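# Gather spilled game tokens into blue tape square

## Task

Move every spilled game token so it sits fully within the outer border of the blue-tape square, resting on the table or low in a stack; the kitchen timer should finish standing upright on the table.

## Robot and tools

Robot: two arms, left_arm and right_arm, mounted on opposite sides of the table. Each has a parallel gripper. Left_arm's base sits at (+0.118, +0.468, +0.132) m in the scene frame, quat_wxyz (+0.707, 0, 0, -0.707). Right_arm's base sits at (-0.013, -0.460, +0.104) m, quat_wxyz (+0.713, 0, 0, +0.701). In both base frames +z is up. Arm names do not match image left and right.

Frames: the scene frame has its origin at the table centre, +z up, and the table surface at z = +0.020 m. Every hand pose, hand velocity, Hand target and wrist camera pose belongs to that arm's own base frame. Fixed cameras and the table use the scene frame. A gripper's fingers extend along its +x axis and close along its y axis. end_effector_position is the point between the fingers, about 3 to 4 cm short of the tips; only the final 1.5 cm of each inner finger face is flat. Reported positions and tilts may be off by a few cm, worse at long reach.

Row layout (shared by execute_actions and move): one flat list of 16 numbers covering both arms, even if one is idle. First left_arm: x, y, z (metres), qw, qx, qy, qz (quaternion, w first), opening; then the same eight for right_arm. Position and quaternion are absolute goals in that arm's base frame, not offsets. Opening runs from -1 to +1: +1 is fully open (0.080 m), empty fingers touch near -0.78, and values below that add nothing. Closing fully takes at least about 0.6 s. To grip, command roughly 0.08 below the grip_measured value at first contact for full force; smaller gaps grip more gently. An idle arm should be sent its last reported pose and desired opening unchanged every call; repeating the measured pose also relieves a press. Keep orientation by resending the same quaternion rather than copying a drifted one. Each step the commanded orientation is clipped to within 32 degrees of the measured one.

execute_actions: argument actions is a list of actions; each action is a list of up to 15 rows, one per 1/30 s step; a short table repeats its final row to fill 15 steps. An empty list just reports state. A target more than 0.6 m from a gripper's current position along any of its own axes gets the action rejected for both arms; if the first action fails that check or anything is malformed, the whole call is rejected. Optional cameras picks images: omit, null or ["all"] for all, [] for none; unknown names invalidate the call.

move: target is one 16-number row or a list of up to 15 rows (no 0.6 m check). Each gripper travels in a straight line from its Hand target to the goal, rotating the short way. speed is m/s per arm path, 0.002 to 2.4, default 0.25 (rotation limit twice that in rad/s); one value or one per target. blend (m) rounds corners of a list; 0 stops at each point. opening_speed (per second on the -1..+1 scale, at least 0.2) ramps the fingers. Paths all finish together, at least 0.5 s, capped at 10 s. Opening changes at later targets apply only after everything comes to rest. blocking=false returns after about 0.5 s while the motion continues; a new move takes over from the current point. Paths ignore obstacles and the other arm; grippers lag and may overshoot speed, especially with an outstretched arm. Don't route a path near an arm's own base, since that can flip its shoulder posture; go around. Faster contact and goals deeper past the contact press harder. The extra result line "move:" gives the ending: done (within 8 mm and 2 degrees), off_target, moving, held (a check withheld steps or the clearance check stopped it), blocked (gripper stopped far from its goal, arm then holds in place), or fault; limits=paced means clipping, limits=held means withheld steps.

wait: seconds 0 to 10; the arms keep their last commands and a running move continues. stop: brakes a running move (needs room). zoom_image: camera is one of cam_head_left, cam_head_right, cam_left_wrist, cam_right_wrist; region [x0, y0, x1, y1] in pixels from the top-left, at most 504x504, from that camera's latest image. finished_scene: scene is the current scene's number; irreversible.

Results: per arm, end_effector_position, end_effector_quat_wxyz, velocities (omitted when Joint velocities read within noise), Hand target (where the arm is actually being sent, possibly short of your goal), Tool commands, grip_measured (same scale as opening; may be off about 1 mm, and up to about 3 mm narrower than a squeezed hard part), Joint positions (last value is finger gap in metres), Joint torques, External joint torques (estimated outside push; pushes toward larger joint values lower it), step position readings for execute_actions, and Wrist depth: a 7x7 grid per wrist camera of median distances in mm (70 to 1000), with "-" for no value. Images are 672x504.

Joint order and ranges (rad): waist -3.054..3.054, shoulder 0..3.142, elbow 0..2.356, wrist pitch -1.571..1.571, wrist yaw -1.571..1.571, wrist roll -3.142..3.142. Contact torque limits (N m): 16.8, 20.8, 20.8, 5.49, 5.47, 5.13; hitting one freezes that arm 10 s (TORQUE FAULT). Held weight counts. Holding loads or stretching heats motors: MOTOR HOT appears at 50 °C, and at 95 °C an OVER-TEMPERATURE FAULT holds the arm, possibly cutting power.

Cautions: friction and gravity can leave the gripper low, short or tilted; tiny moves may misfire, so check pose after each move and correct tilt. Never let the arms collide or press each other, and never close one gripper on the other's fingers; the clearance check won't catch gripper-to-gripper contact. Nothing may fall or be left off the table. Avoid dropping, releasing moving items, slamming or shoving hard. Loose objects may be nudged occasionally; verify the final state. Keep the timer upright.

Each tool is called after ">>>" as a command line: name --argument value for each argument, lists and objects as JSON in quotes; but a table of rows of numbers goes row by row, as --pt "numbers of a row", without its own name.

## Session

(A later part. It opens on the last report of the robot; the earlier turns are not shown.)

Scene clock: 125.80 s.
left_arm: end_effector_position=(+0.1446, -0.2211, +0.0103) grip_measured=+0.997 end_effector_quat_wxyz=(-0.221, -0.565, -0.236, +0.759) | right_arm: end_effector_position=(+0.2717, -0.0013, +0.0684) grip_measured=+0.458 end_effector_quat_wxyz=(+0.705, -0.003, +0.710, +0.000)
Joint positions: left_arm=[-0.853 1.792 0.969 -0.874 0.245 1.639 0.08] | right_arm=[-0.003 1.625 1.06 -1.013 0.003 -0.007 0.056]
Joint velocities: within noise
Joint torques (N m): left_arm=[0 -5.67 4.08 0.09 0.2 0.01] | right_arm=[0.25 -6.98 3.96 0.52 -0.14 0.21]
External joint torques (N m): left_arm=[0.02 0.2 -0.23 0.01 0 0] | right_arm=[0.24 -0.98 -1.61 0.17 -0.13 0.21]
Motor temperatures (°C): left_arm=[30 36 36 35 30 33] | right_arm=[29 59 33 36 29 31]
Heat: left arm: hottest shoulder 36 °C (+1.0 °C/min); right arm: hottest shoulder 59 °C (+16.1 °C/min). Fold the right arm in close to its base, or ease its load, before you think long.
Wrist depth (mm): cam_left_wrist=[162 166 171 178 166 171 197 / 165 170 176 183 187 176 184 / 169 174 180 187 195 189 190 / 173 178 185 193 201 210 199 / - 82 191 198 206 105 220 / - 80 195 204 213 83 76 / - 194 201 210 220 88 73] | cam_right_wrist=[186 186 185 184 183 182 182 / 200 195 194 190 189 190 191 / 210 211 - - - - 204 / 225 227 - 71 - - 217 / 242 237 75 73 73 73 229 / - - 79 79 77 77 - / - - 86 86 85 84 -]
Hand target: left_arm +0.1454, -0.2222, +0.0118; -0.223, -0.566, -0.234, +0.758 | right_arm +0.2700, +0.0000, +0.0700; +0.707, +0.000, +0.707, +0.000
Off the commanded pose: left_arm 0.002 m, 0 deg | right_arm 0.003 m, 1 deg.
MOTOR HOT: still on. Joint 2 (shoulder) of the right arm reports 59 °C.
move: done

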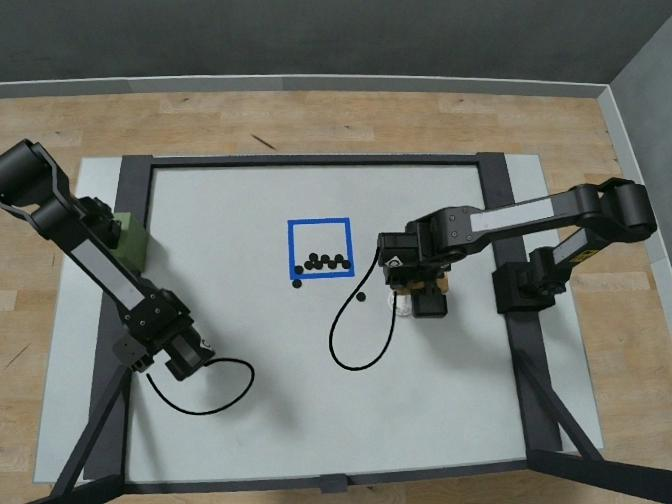

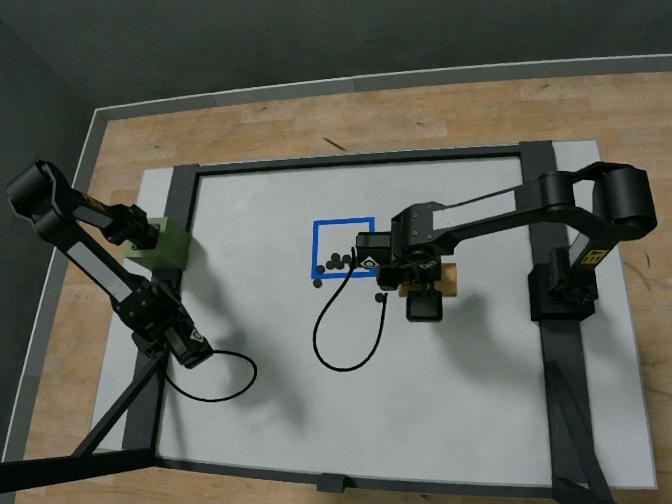

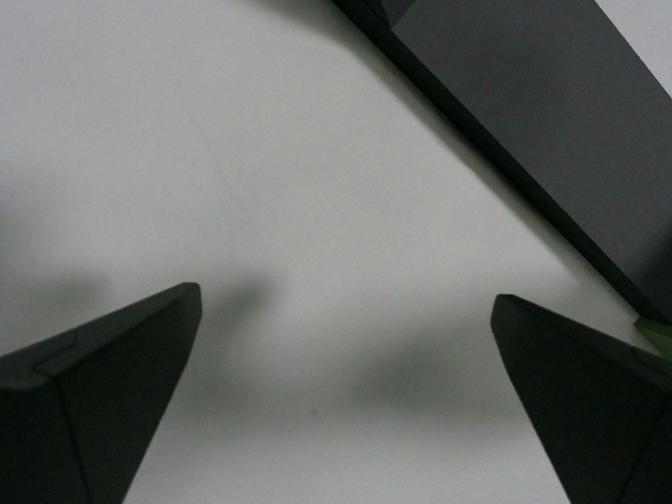

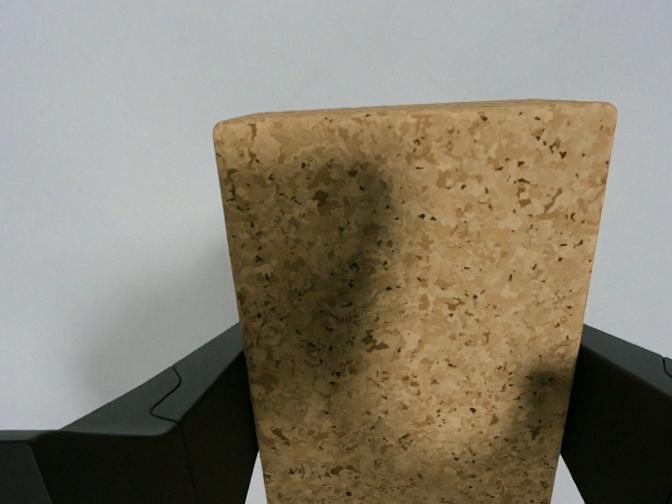

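>>> move --pt "0.1454 -0.2222 0.0118 -0.223 -0.566 -0.234 0.758 0.997 0.387 0.08 0.05 0.707 0 0.707 0 0.3" --pt "0.1454 -0.2222 0.0118 -0.223 -0.566 -0.234 0.758 0.997 0.387 0.08 -0.038 0.707 0 0.707 0 0.3" --pt "0.1454 -0.2222 0.0118 -0.223 -0.566 -0.234 0.758 0.997 0.387 0.02 -0.042 0.707 0 0.707 0 0.3" --speed '[0.25,0.15,0.1]'

>>> zoom_image --camera "cam_head_left" --region '[270, 205, 410, 345]'

>>> zoom_image --camera "cam_head_right" --region '[290, 205, 430, 345]'

Scene clock: 166.30 s.
left_arm: end_effector_position=(+0.1446, -0.2211, +0.0103) grip_measured=+0.997 end_effector_quat_wxyz=(-0.221, -0.565, -0.236, +0.759) | right_arm: end_effector_position=(+0.3904, +0.0199, -0.0388) grip_measured=+0.458 end_effector_quat_wxyz=(+0.711, +0.001, +0.703, -0.003)
Joint positions: left_arm=[-0.853 1.792 0.969 -0.874 0.245 1.639 0.08] | right_arm=[0.052 2.206 1.393 -0.747 0.003 0.057 0.056]
Joint velocities: within noise
Joint torques (N m): left_arm=[0.02 -5.64 4.11 0.09 0.19 0] | right_arm=[0.09 -8.78 3.33 0.56 -0.1 -0.16]
External joint torques (N m): left_arm=[0.02 0.25 -0.24 0.01 0 0] | right_arm=[0 0.91 -1.71 0.18 -0.1 -0.16]
Motor temperatures (°C): left_arm=[30 36 36 34 30 33] | right_arm=[29 52 34 36 29 31]
Heat: left arm: hottest shoulder 36 °C (+0.0 °C/min); right arm: hottest shoulder 52 °C (-3.0 °C/min). Fold the right arm in close to its base, or ease its load, before you think long.
Wrist depth (mm): cam_left_wrist=[161 165 172 178 166 172 198 / 165 169 176 183 187 177 184 / 169 174 181 187 195 190 190 / 173 178 185 193 201 210 199 / - 82 190 199 207 105 220 / - 80 196 204 213 83 76 / - 194 201 210 220 88 73] | cam_right_wrist=[- 85 - - 85 85 - / - 91 89 - - - 88 / - 98 - - - - 93 / - 102 - - - - 101 / - 110 75 73 73 73 106 / - - 80 79 77 77 - / - - 86 86 85 84 -]
Hand target: left_arm +0.1454, -0.2222, +0.0118; -0.223, -0.566, -0.234, +0.758 | right_arm +0.3871, +0.0200, -0.0419; +0.707, +0.000, +0.707, +0.000
Off the commanded pose: left_arm 0.002 m, 0 deg | right_arm 0.005 m, 1 deg.
MOTOR HOT: still on. Joint 2 (shoulder) of the right arm reports 52 °C.
move: done

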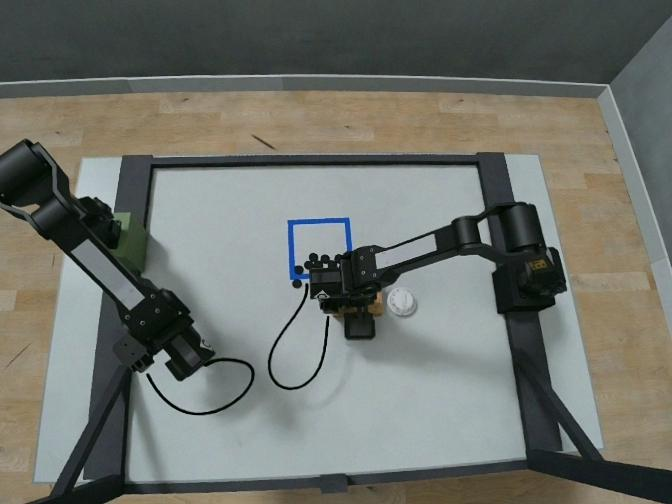

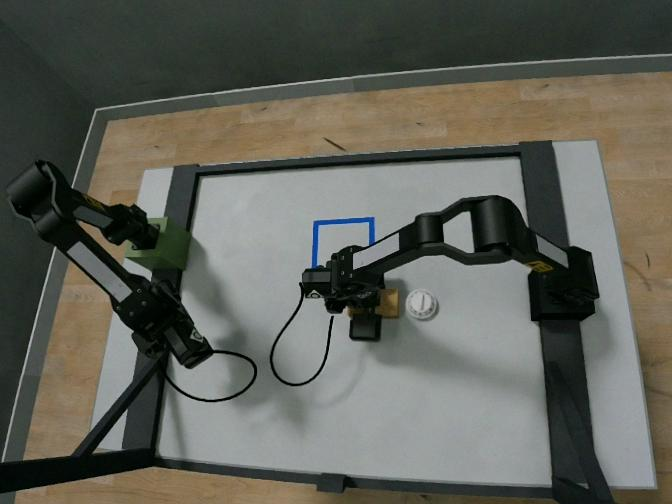

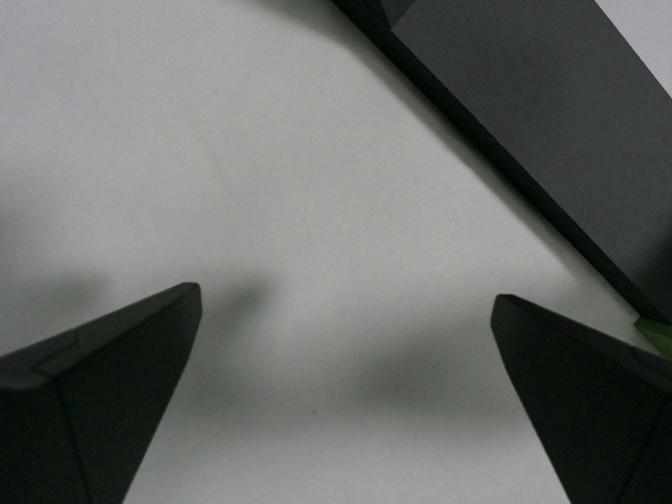

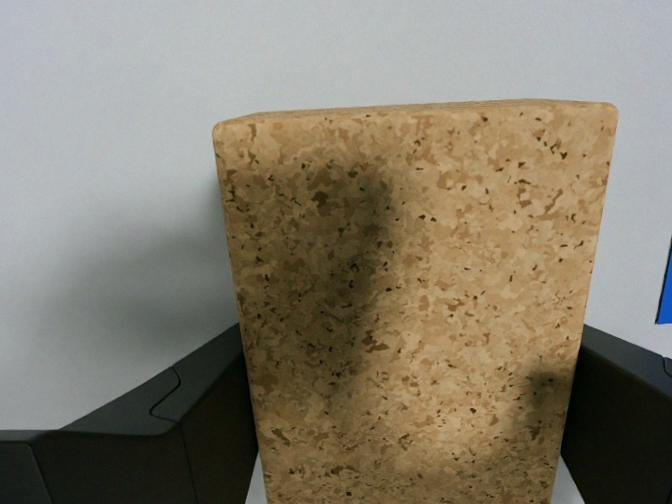

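Scaled by 3.600.

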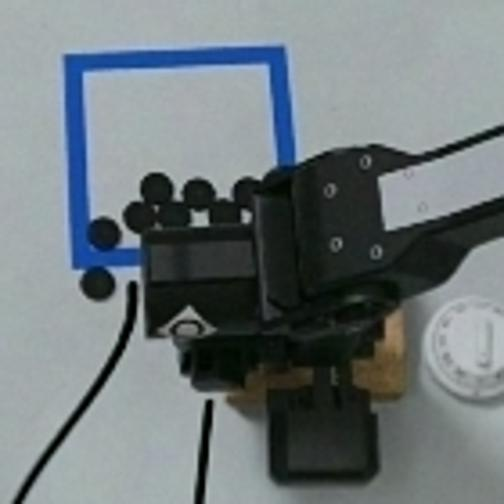

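Scaled by 3.600.

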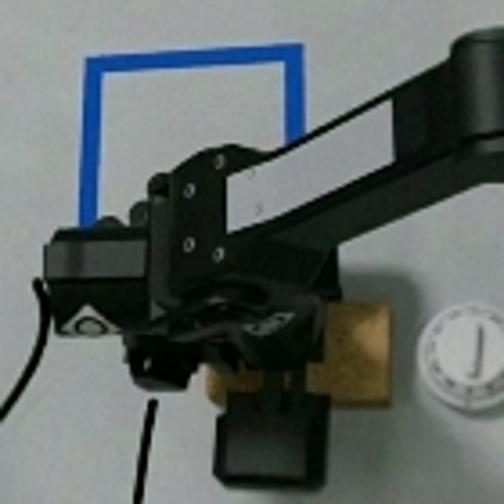

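>>> move --pt "0.1454 -0.2222 0.0118 -0.223 -0.566 -0.234 0.758 0.997 0.387 -0.041 -0.042 0.707 0 0.707 0 0.3" --pt "0.1454 -0.2222 0.0118 -0.223 -0.566 -0.234 0.758 0.997 0.387 -0.02 -0.038 0.707 0 0.707 0 0.3" --pt "0.1454 -0.2222 0.0118 -0.223 -0.566 -0.234 0.758 0.997 0.33 -0.02 0.06 0.5 -0.5 0.5 0.5 0.3" --pt "0.1454 -0.2222 0.0118 -0.223 -0.566 -0.234 0.758 0.997 0.27 -0.05 0.06 0.5 -0.5 0.5 0.5 0.3" --speed '[0.1,0.15,0.4,0.4]'

>>> zoom_image --camera "cam_head_left" --region '[270, 205, 410, 325]'

>>> zoom_image --camera "cam_head_right" --region '[290, 205, 430, 325]'

Scene clock: 180.50 s.
left_arm: end_effector_position=(+0.1446, -0.2211, +0.0103) grip_measured=+0.997 end_effector_quat_wxyz=(-0.221, -0.565, -0.236, +0.759) | right_arm: end_effector_position=(+0.2717, -0.0502, +0.0584) grip_measured=+0.458 end_effector_quat_wxyz=(+0.500, -0.497, +0.504, +0.500)
Joint positions: left_arm=[-0.853 1.792 0.969 -0.874 0.245 1.639 0.08] | right_arm=[-0.181 1.655 1.05 -0.973 0.002 -1.746 0.056]
Joint velocities: within noise
Joint torques (N m): left_arm=[0 -5.65 4.08 0.09 0.21 0] | right_arm=[-0.11 -7.01 3.8 0.45 -0.12 -0.23]
External joint torques (N m): left_arm=[0.05 0.27 -0.35 -0.02 0 -0.01] | right_arm=[-0.12 -0.93 -1.62 0.18 -0.07 -0.23]
Motor temperatures (°C): left_arm=[30 36 36 34 30 33] | right_arm=[29 51 33 36 29 31]
Heat: left arm: hottest shoulder 36 °C (+0.0 °C/min); right arm: hottest shoulder 51 °C (-8.1 °C/min). Fold the right arm in close to its base, or ease its load, before you think long.
Wrist depth (mm): cam_left_wrist=[161 165 172 178 166 172 197 / 165 170 176 183 187 177 184 / 169 174 180 188 195 190 190 / 173 178 185 193 201 209 199 / - 82 190 198 206 105 221 / - 80 195 204 214 83 76 / - 195 201 210 220 88 73] | cam_right_wrist=[182 180 179 159 152 175 172 / 194 189 187 169 156 181 181 / 203 203 - - - - 191 / 217 217 - 71 - - 201 / 231 228 75 73 73 73 213 / - - 79 79 77 77 - / - - 86 86 84 84 -]
Hand target: left_arm +0.1454, -0.2222, +0.0118; -0.223, -0.566, -0.234, +0.758 | right_arm +0.2699, -0.0500, +0.0599; +0.500, -0.500, +0.500, +0.500
Off the commanded pose: left_arm 0.002 m, 0 deg | right_arm 0.002 m, 1 deg.
MOTOR HOT: still on. Joint 2 (shoulder) of the right arm reports 51 °C.
move: done

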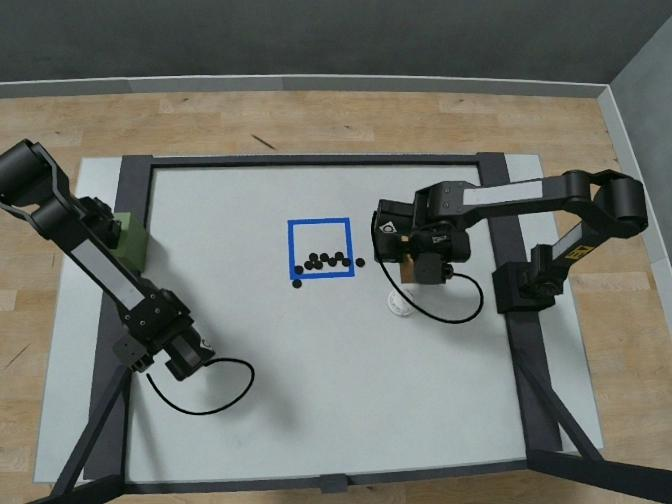

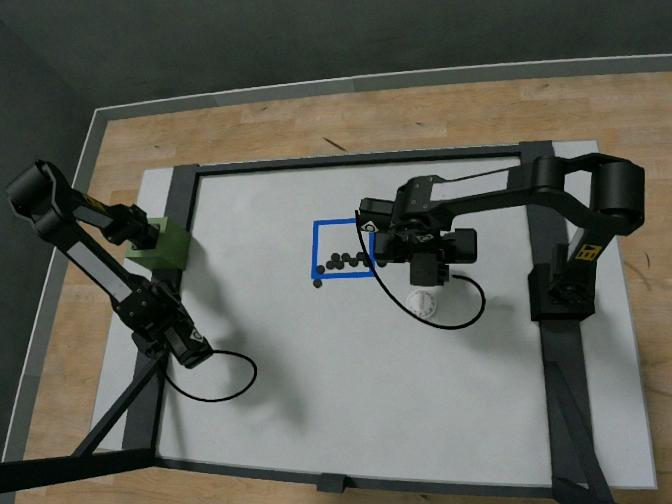

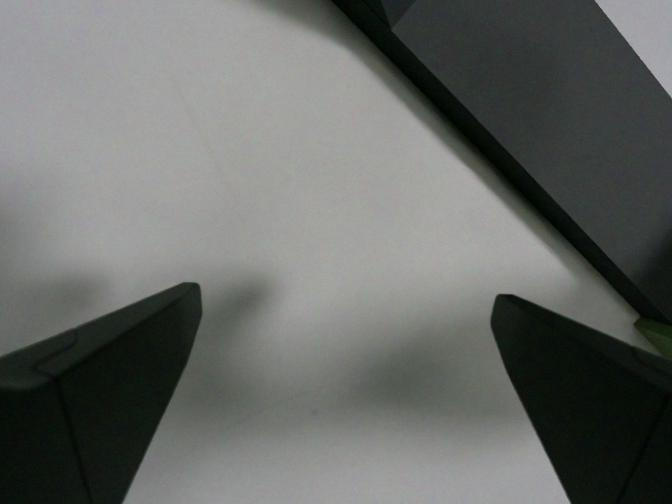

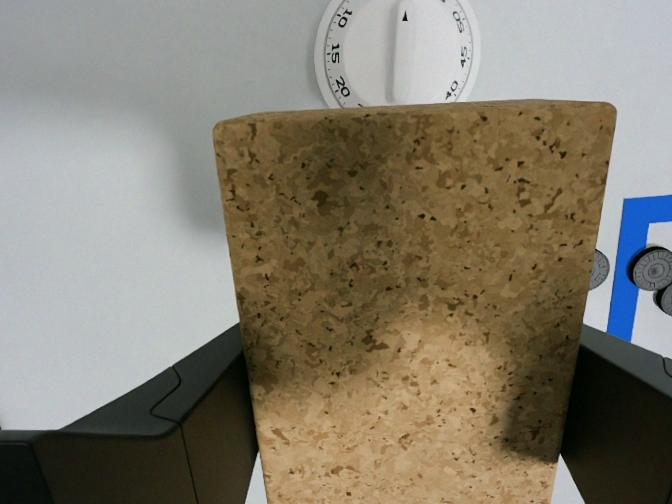

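Scaled by 3.600.

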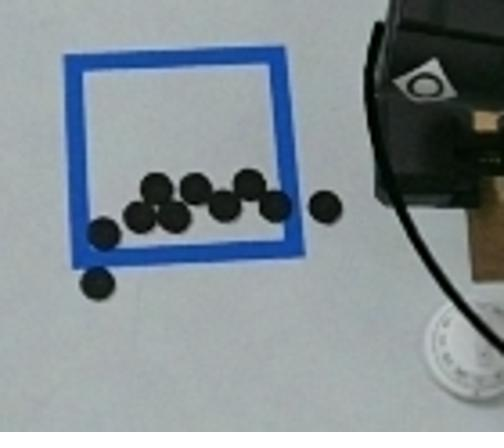

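Scaled by 3.600.

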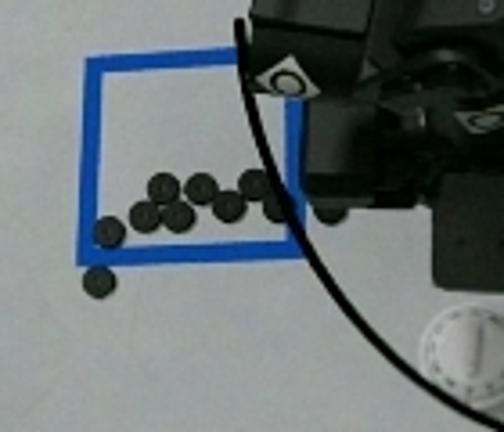

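>>> move --pt "0.1454 -0.2222 0.0118 -0.223 -0.566 -0.234 0.758 0.997 0.28 -0.117 0.05 0.5 -0.5 0.5 0.5 0.3" --pt "0.1454 -0.2222 0.0118 -0.223 -0.566 -0.234 0.758 0.997 0.28 -0.117 -0.039 0.5 -0.5 0.5 0.5 0.3" --pt "0.1454 -0.2222 0.0118 -0.223 -0.566 -0.234 0.758 0.997 0.365 -0.117 -0.043 0.5 -0.5 0.5 0.5 0.3" --speed '[0.25,0.15,0.1]'

>>> zoom_image --camera "cam_head_left" --region '[270, 205, 410, 325]'

>>> zoom_image --camera "cam_head_right" --region '[290, 205, 430, 325]'

Scene clock: 198.13 s.
left_arm: end_effector_position=(+0.1446, -0.2211, +0.0103) grip_measured=+0.997 end_effector_quat_wxyz=(-0.221, -0.565, -0.236, +0.759) | right_arm: end_effector_position=(+0.3649, -0.1178, -0.0379) grip_measured=+0.458 end_effector_quat_wxyz=(+0.501, -0.505, +0.498, +0.497)
Joint positions: left_arm=[-0.853 1.792 0.969 -0.874 0.245 1.639 0.08] | right_arm=[-0.311 2.178 1.35 -0.729 0.002 -1.886 0.056]
Joint velocities: within noise
Joint torques (N m): left_arm=[0.01 -5.67 4.12 0.09 0.21 0] | right_arm=[0.2 -6.9 4.96 0.21 -0.11 0.16]
External joint torques (N m): left_arm=[0.01 0.23 -0.23 0.01 0.01 0] | right_arm=[0.24 2.47 0.07 -0.09 -0.07 0.16]
Motor temperatures (°C): left_arm=[30 36 36 34 30 33] | right_arm=[29 50 33 36 29 31]
Heat: left arm: hottest shoulder 36 °C (+0.0 °C/min); right arm: hottest shoulder 50 °C (-6.1 °C/min). Fold the right arm in close to its base, or ease its load, before you think long.
Wrist depth (mm): cam_left_wrist=[161 165 171 178 166 172 198 / 166 169 176 183 187 177 184 / 169 174 181 188 195 190 190 / 173 179 185 193 201 210 199 / - 82 191 198 206 105 221 / - 80 195 205 213 83 76 / - 194 202 210 221 88 73] | cam_right_wrist=[- 87 86 - 86 86 - / - 92 91 - 89 - - / - 99 - - - - 95 / - 103 - 71 - - 97 / - 111 75 73 73 73 107 / - - 80 79 77 77 - / - - 86 85 85 84 -]
Hand target: left_arm +0.1454, -0.2222, +0.0118; -0.223, -0.566, -0.234, +0.758 | right_arm +0.3649, -0.1169, -0.0429; +0.500, -0.500, +0.500, +0.500
Off the commanded pose: left_arm 0.002 m, 0 deg | right_arm 0.005 m, 1 deg.
MOTOR HOT: still on. Joint 2 (shoulder) of the right arm reports 50 °C.
move: done

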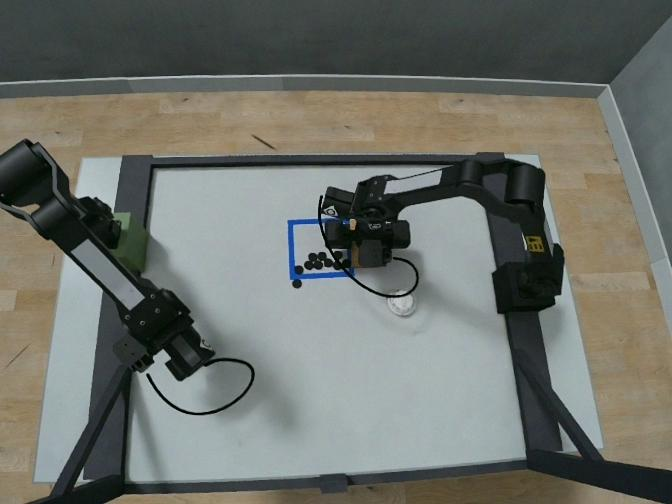

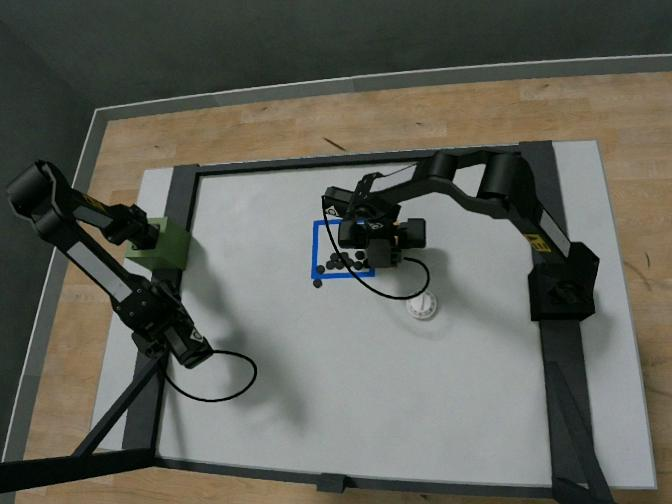

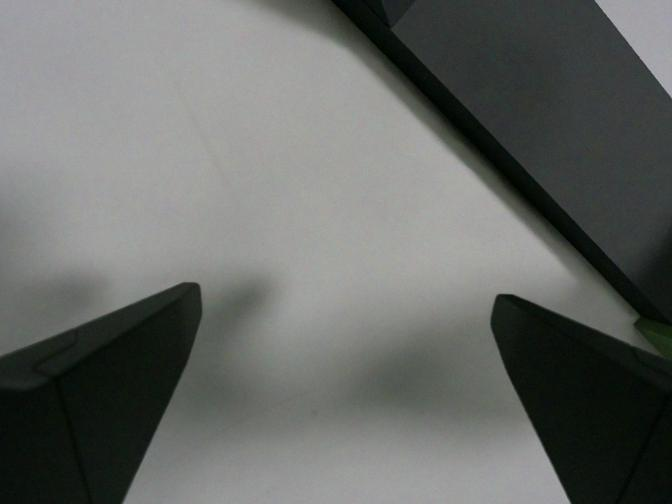

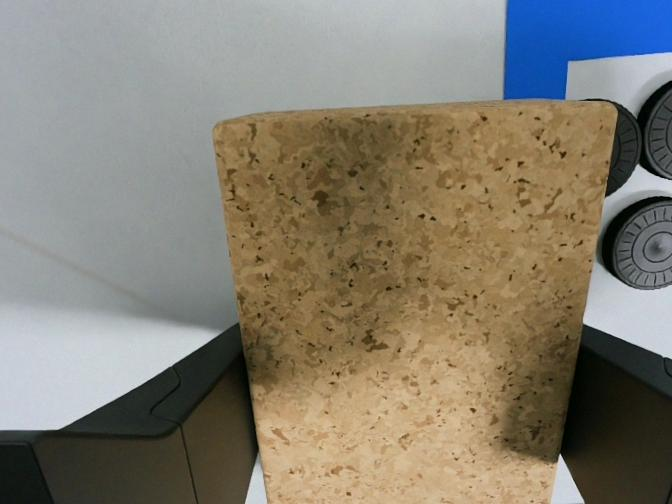

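Scaled by 3.600.

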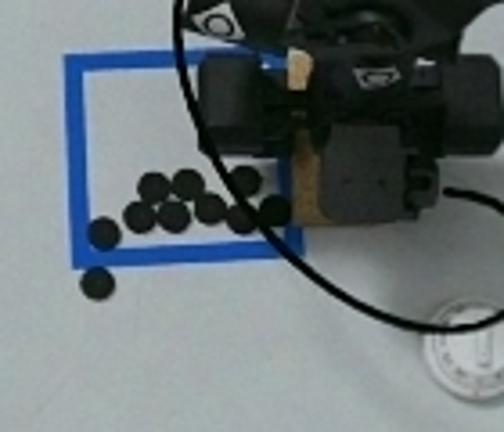

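Scaled by 3.600.

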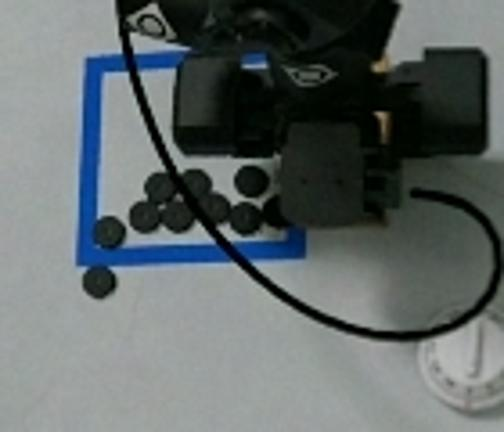

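>>> move --pt "0.1454 -0.2222 0.0118 -0.223 -0.566 -0.234 0.758 0.997 0.373 -0.117 -0.042 0.5 -0.5 0.5 0.5 0.3" --pt "0.1454 -0.2222 0.0118 -0.223 -0.566 -0.234 0.758 0.997 0.34 -0.11 -0.038 0.5 -0.5 0.5 0.5 0.3" --pt "0.1454 -0.2222 0.0118 -0.223 -0.566 -0.234 0.758 0.997 0.36 -0.05 0.06 0.5 -0.5 0.5 0.5 0.3" --pt "0.1454 -0.2222 0.0118 -0.223 -0.566 -0.234 0.758 0.997 0.487 0.045 0.06 0.707 0 0.707 0 0.3" --pt "0.1454 -0.2222 0.0118 -0.223 -0.566 -0.234 0.758 0.997 0.487 0.045 -0.036 0.707 0 0.707 0 0.3" --speed '[0.08,0.15,0.3,0.5,0.2]'

>>> zoom_image --camera "cam_head_left" --region '[270, 205, 410, 345]'

>>> zoom_image --camera "cam_head_right" --region '[290, 205, 430, 345]'

Scene clock: 215.67 s.
left_arm: end_effector_position=(+0.1446, -0.2211, +0.0103) grip_measured=+0.997 end_effector_quat_wxyz=(-0.221, -0.565, -0.236, +0.759) | right_arm: end_effector_position=(+0.4895, +0.0450, -0.0278) grip_measured=+0.458 end_effector_quat_wxyz=(+0.713, -0.003, +0.701, +0.003)
Joint positions: left_arm=[-0.853 1.792 0.969 -0.874 0.245 1.639 0.08] | right_arm=[0.092 2.569 2.105 -1.089 0.002 0.085 0.056]
Joint velocities: within noise
Joint torques (N m): left_arm=[-0.02 -5.65 4.09 0.09 0.19 0.01] | right_arm=[0.05 -10.17 4.66 0.56 -0.05 0.21]
External joint torques (N m): left_arm=[-0.02 0.27 -0.31 0 0 0.01] | right_arm=[0.02 2.28 -1.17 0.16 -0.05 0.21]
Motor temperatures (°C): left_arm=[30 36 36 34 30 33] | right_arm=[29 49 35 35 29 31]
Heat: left arm: hottest shoulder 36 °C (+0.0 °C/min); right arm: hottest shoulder 49 °C (-4.0 °C/min). Fold the right arm in close to its base, or ease its load, before you think long.
Wrist depth (mm): cam_left_wrist=[161 165 171 177 166 172 197 / 165 169 176 182 187 177 184 / 169 174 181 187 196 190 191 / 173 178 185 193 201 210 199 / - 82 191 198 206 105 220 / - 80 195 204 213 83 76 / - 194 201 210 220 88 73] | cam_right_wrist=[- 90 89 89 89 89 - / - 95 - 94 92 - 93 / - 102 - - - - - / - 110 - 71 - - - / 117 116 75 73 73 73 111 / - - 79 79 77 77 - / - - 86 85 85 84 -]
Hand target: left_arm +0.1454, -0.2222, +0.0118; -0.223, -0.566, -0.234, +0.758 | right_arm +0.4869, +0.0449, -0.0360; +0.707, +0.000, +0.707, +0.000
Off the commanded pose: left_arm 0.002 m, 0 deg | right_arm 0.009 m, 1 deg.
MOTOR HOT: still on. Joint 2 (shoulder) of the right arm reports 49 °C.
move: off_target (right_arm)

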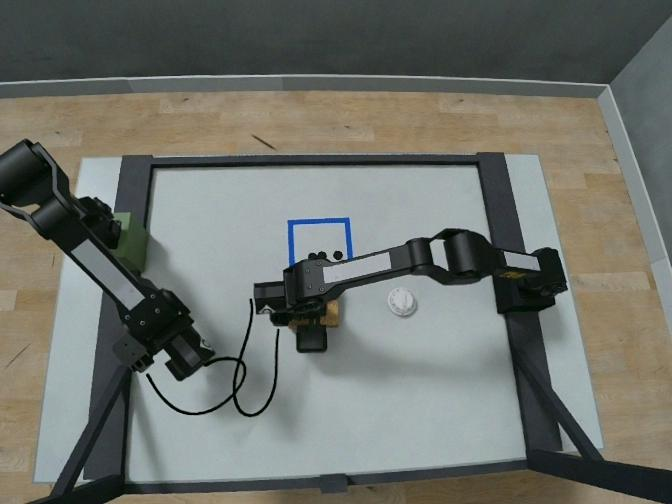

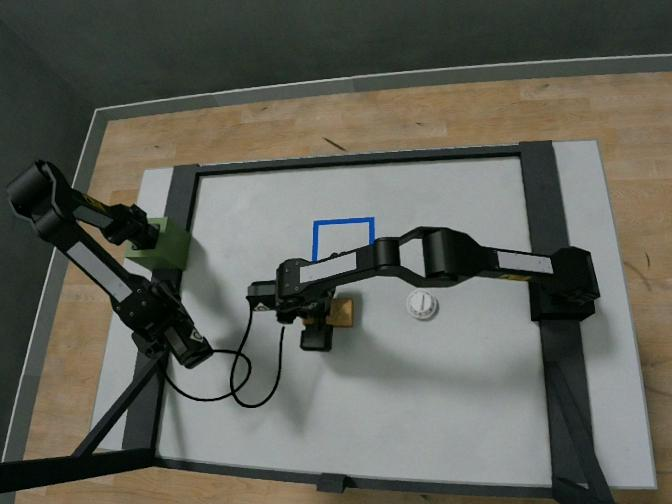

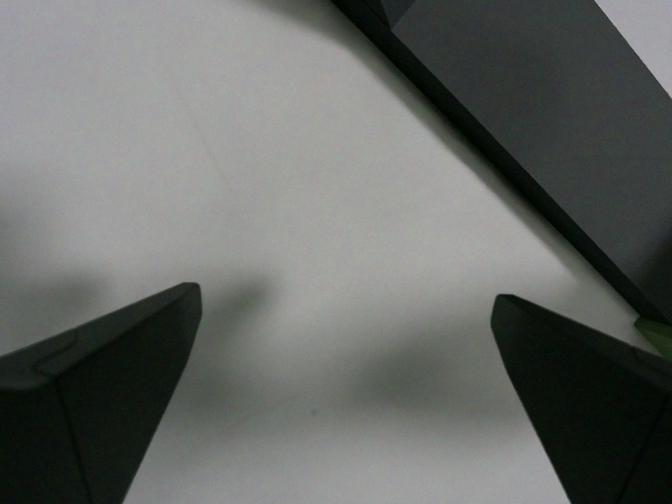

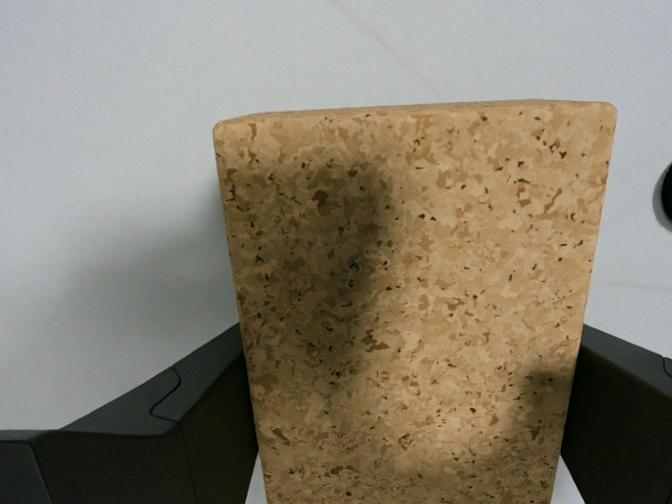

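Scaled by 3.600.

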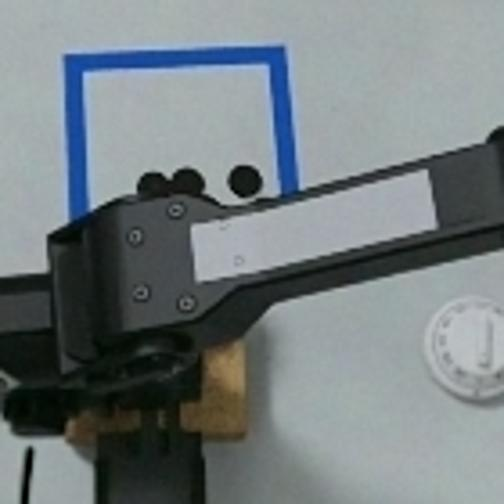

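Scaled by 3.600.

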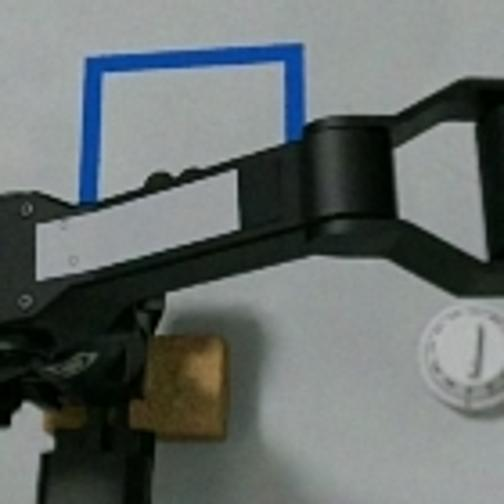

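>>> move --pt "0.1454 -0.2222 0.0118 -0.223 -0.566 -0.234 0.758 0.997 0.483 0.03 -0.043 0.707 0 0.707 0 0.3" --pt "0.1454 -0.2222 0.0118 -0.223 -0.566 -0.234 0.758 0.997 0.473 -0.044 -0.041 0.707 0 0.707 0 0.3" --pt "0.1454 -0.2222 0.0118 -0.223 -0.566 -0.234 0.758 0.997 0.472 -0.01 -0.036 0.707 0 0.707 0 0.3" --pt "0.1454 -0.2222 0.0118 -0.223 -0.566 -0.234 0.758 0.997 0.43 0.03 0.06 0.707 0 0.707 0 0.3" --pt "0.1454 -0.2222 0.0118 -0.223 -0.566 -0.234 0.758 0.997 0.27 0.09 0.06 0.707 0 0.707 0 0.3" --speed '[0.1,0.1,0.15,0.25,0.25]' --blend '[0,0,0.01,0.03,0]'

>>> zoom_image --camera "cam_head_left" --region '[275, 205, 375, 305]'

>>> zoom_image --camera "cam_head_right" --region '[295, 205, 395, 305]'

Scene clock: 228.00 s.
left_arm: end_effector_position=(+0.1446, -0.2211, +0.0103) grip_measured=+0.997 end_effector_quat_wxyz=(-0.221, -0.565, -0.236, +0.759) | right_arm: end_effector_position=(+0.2716, +0.0900, +0.0579) grip_measured=+0.458 end_effector_quat_wxyz=(+0.704, -0.004, +0.710, +0.001)
Joint positions: left_arm=[-0.853 1.792 0.969 -0.874 0.245 1.639 0.08] | right_arm=[0.321 1.693 1.09 -0.977 0.001 0.314 0.056]
Joint velocities: within noise
Joint torques (N m): left_arm=[0 -5.67 4.11 0.1 0.19 0] | right_arm=[0.13 -7.44 3.86 0.57 -0.04 0.21]
External joint torques (N m): left_arm=[0 0.24 -0.29 0 0 -0.01] | right_arm=[0.1 -0.99 -1.62 0.24 -0.05 0.22]
Motor temperatures (°C): left_arm=[30 36 36 34 30 33] | right_arm=[29 54 34 35 29 31]
Heat: left arm: hottest shoulder 36 °C (+0.0 °C/min); right arm: hottest shoulder 54 °C (+2.0 °C/min). Fold the right arm in close to its base, or ease its load, before you think long.
Wrist depth (mm): cam_left_wrist=[161 165 171 178 166 172 198 / 165 170 176 183 187 177 184 / 169 174 180 188 195 190 190 / 173 178 185 193 201 210 198 / - 82 190 199 206 105 220 / - 80 196 204 213 83 76 / - 194 201 211 220 88 73] | cam_right_wrist=[175 175 174 174 173 172 172 / 186 185 182 180 180 180 181 / 199 198 - - - - 193 / 212 214 - 71 - - 206 / 228 227 75 73 73 73 219 / - - 79 79 77 77 - / - - 86 86 85 84 -]
Hand target: left_arm +0.1454, -0.2222, +0.0118; -0.223, -0.566, -0.234, +0.758 | right_arm +0.2700, +0.0901, +0.0600; +0.707, +0.000, +0.707, +0.000
Off the commanded pose: left_arm 0.002 m, 0 deg | right_arm 0.003 m, 1 deg.
MOTOR HOT: still on. Joint 2 (shoulder) of the right arm reports 54 °C.
move: done

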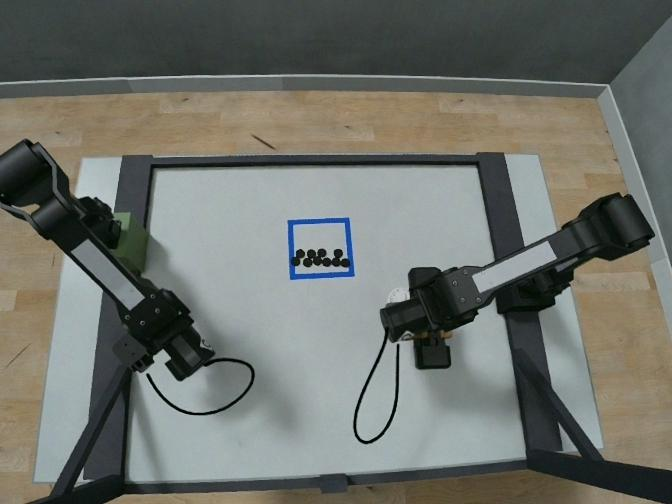

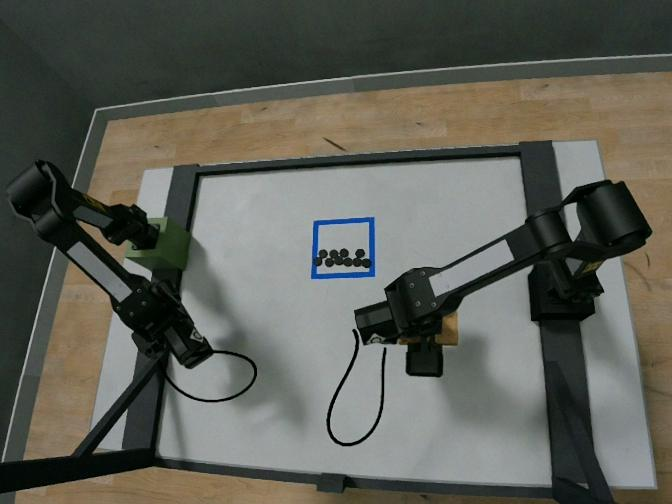

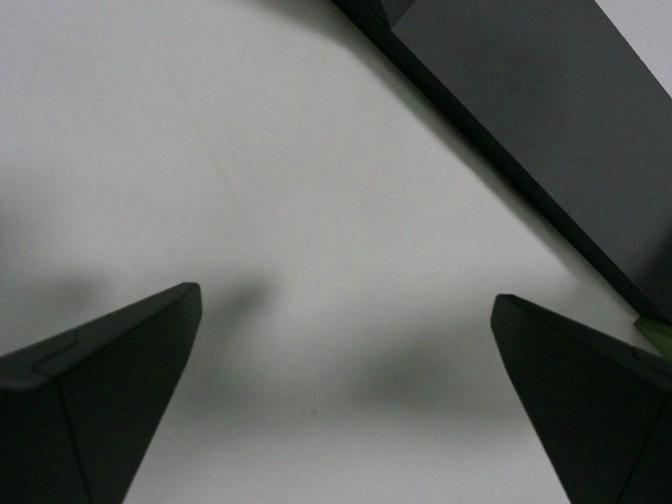

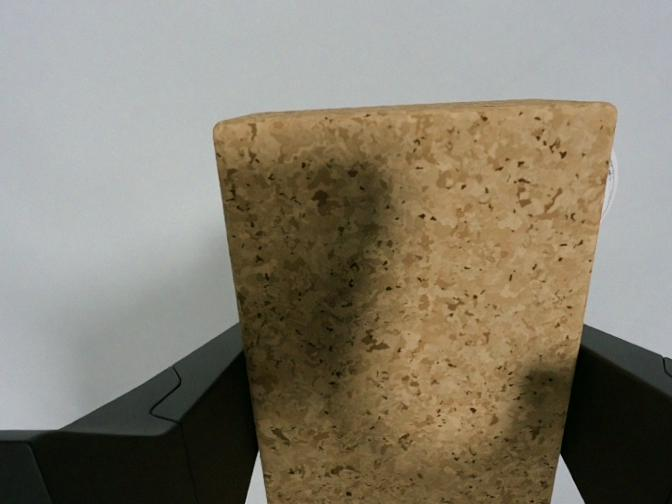

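Scaled by 5.040.

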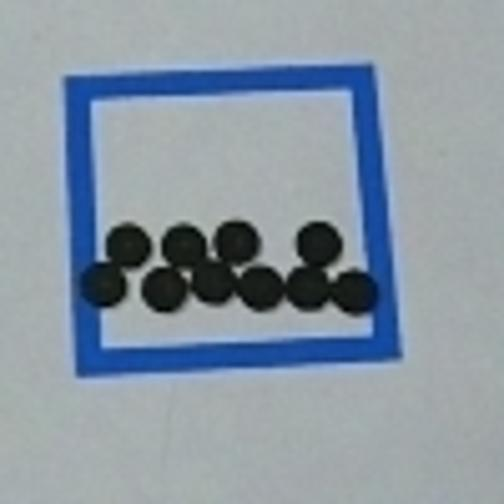

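Scaled by 5.040.

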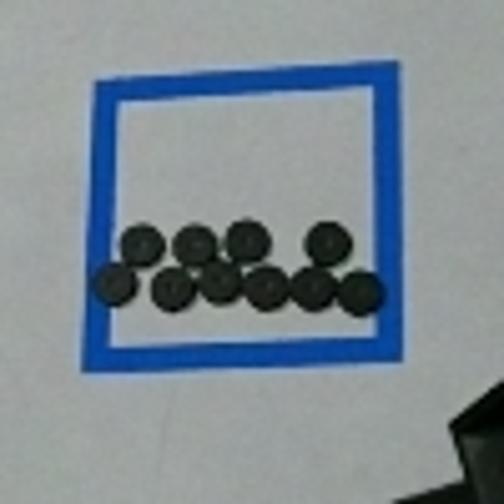

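>>> move --pt "0.1454 -0.2222 0.0118 -0.223 -0.566 -0.234 0.758 0.997 0.27 0.14 0.0 0.707 0 0.707 0 0.3" --pt "0.1454 -0.2222 0.0118 -0.223 -0.566 -0.234 0.758 0.997 0.27 0.14 -0.042 0.707 0 0.707 0 0.3" --pt "0.1454 -0.2222 0.0118 -0.223 -0.566 -0.234 0.758 0.997 0.27 0.14 -0.042 0.707 0 0.707 0 1" --pt "0.1454 -0.2222 0.0118 -0.223 -0.566 -0.234 0.758 0.997 0.27 0.14 0.03 0.707 0 0.707 0 1" --speed '[0.2,0.1,0.1,0.15]' --opening_speed 1

>>> zoom_image --camera "cam_head_left" --region '[275, 205, 425, 335]'

Scene clock: 241.80 s.
left_arm: end_effector_position=(+0.1446, -0.2211, +0.0103) grip_measured=+0.997 end_effector_quat_wxyz=(-0.221, -0.565, -0.236, +0.759) | right_arm: end_effector_position=(+0.2679, +0.1385, +0.0258) grip_measured=+0.990 end_effector_quat_wxyz=(+0.703, -0.005, +0.711, +0.000)
Joint positions: left_arm=[-0.853 1.792 0.969 -0.874 0.245 1.639 0.08] | right_arm=[0.478 1.804 1.084 -0.866 0.001 0.471 0.08]
Joint velocities: within noise
Joint torques (N m): left_arm=[0 -5.68 4.08 0.09 0.2 0.01] | right_arm=[0.09 -7.53 5.01 0.29 -0.03 0.2]
External joint torques (N m): left_arm=[-0.04 0.2 -0.26 0.01 0.01 0] | right_arm=[0.06 -0.44 -0.3 -0.05 -0.05 0.2]
Motor temperatures (°C): left_arm=[30 36 36 34 30 33] | right_arm=[29 53 34 35 29 31]
Heat: left arm: hottest shoulder 36 °C (+0.0 °C/min); right arm: hottest shoulder 53 °C (+2.0 °C/min). Fold the right arm in close to its base, or ease its load, before you think long.
Wrist depth (mm): cam_left_wrist=[161 165 172 178 166 172 197 / 165 169 176 183 187 176 184 / 169 174 180 188 195 190 190 / 173 178 186 193 201 209 199 / - 82 190 198 206 105 220 / - 80 196 205 213 83 76 / - 194 201 210 221 88 73] | cam_right_wrist=[145 145 146 144 144 144 143 / 154 154 151 125 124 152 152 / 162 164 161 132 134 162 152 / 175 175 175 141 141 173 171 / 189 186 184 152 154 180 95 / - - 202 202 202 201 82 / - - 221 221 220 218 79]
Hand target: left_arm +0.1454, -0.2222, +0.0118; -0.223, -0.566, -0.234, +0.758 | right_arm +0.2700, +0.1401, +0.0300; +0.707, +0.000, +0.707, +0.000
Off the commanded pose: left_arm 0.002 m, 0 deg | right_arm 0.005 m, 1 deg.
MOTOR HOT: still on. Joint 2 (shoulder) of the right arm reports 53 °C.
move: done

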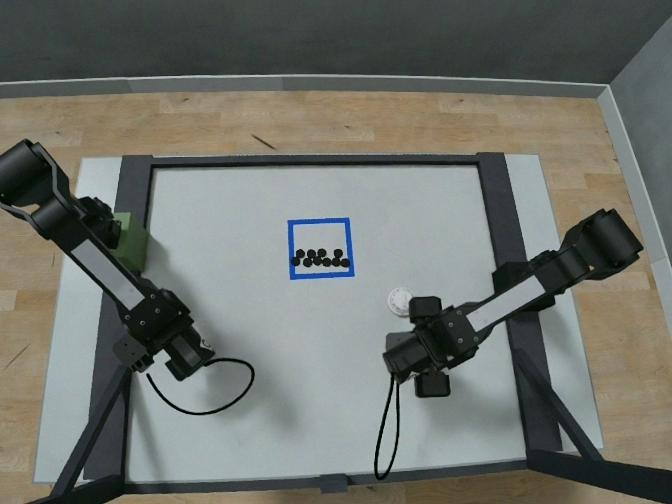

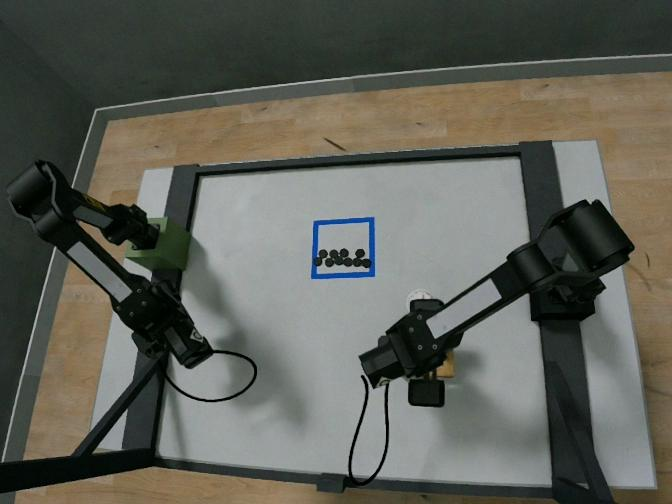

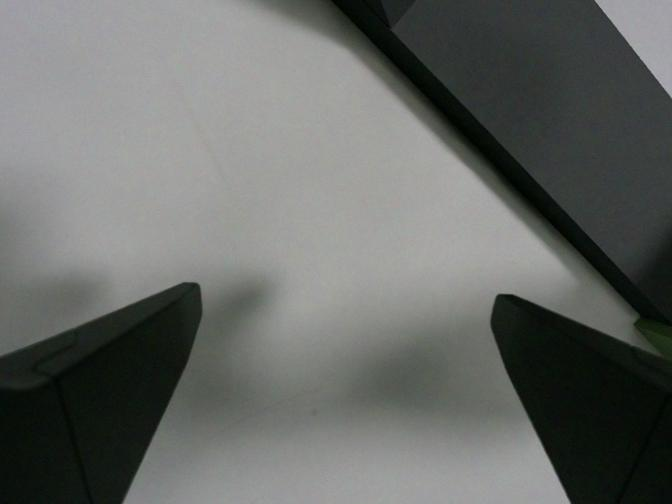

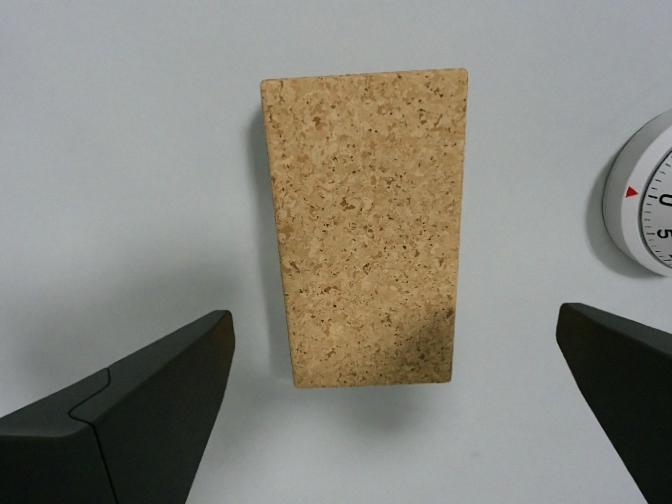

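Scaled by 3.360.

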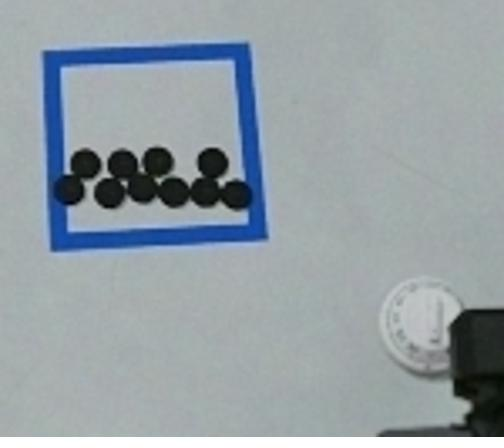

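>>> finished_scene --scene 2

The scene is finished: the task was done.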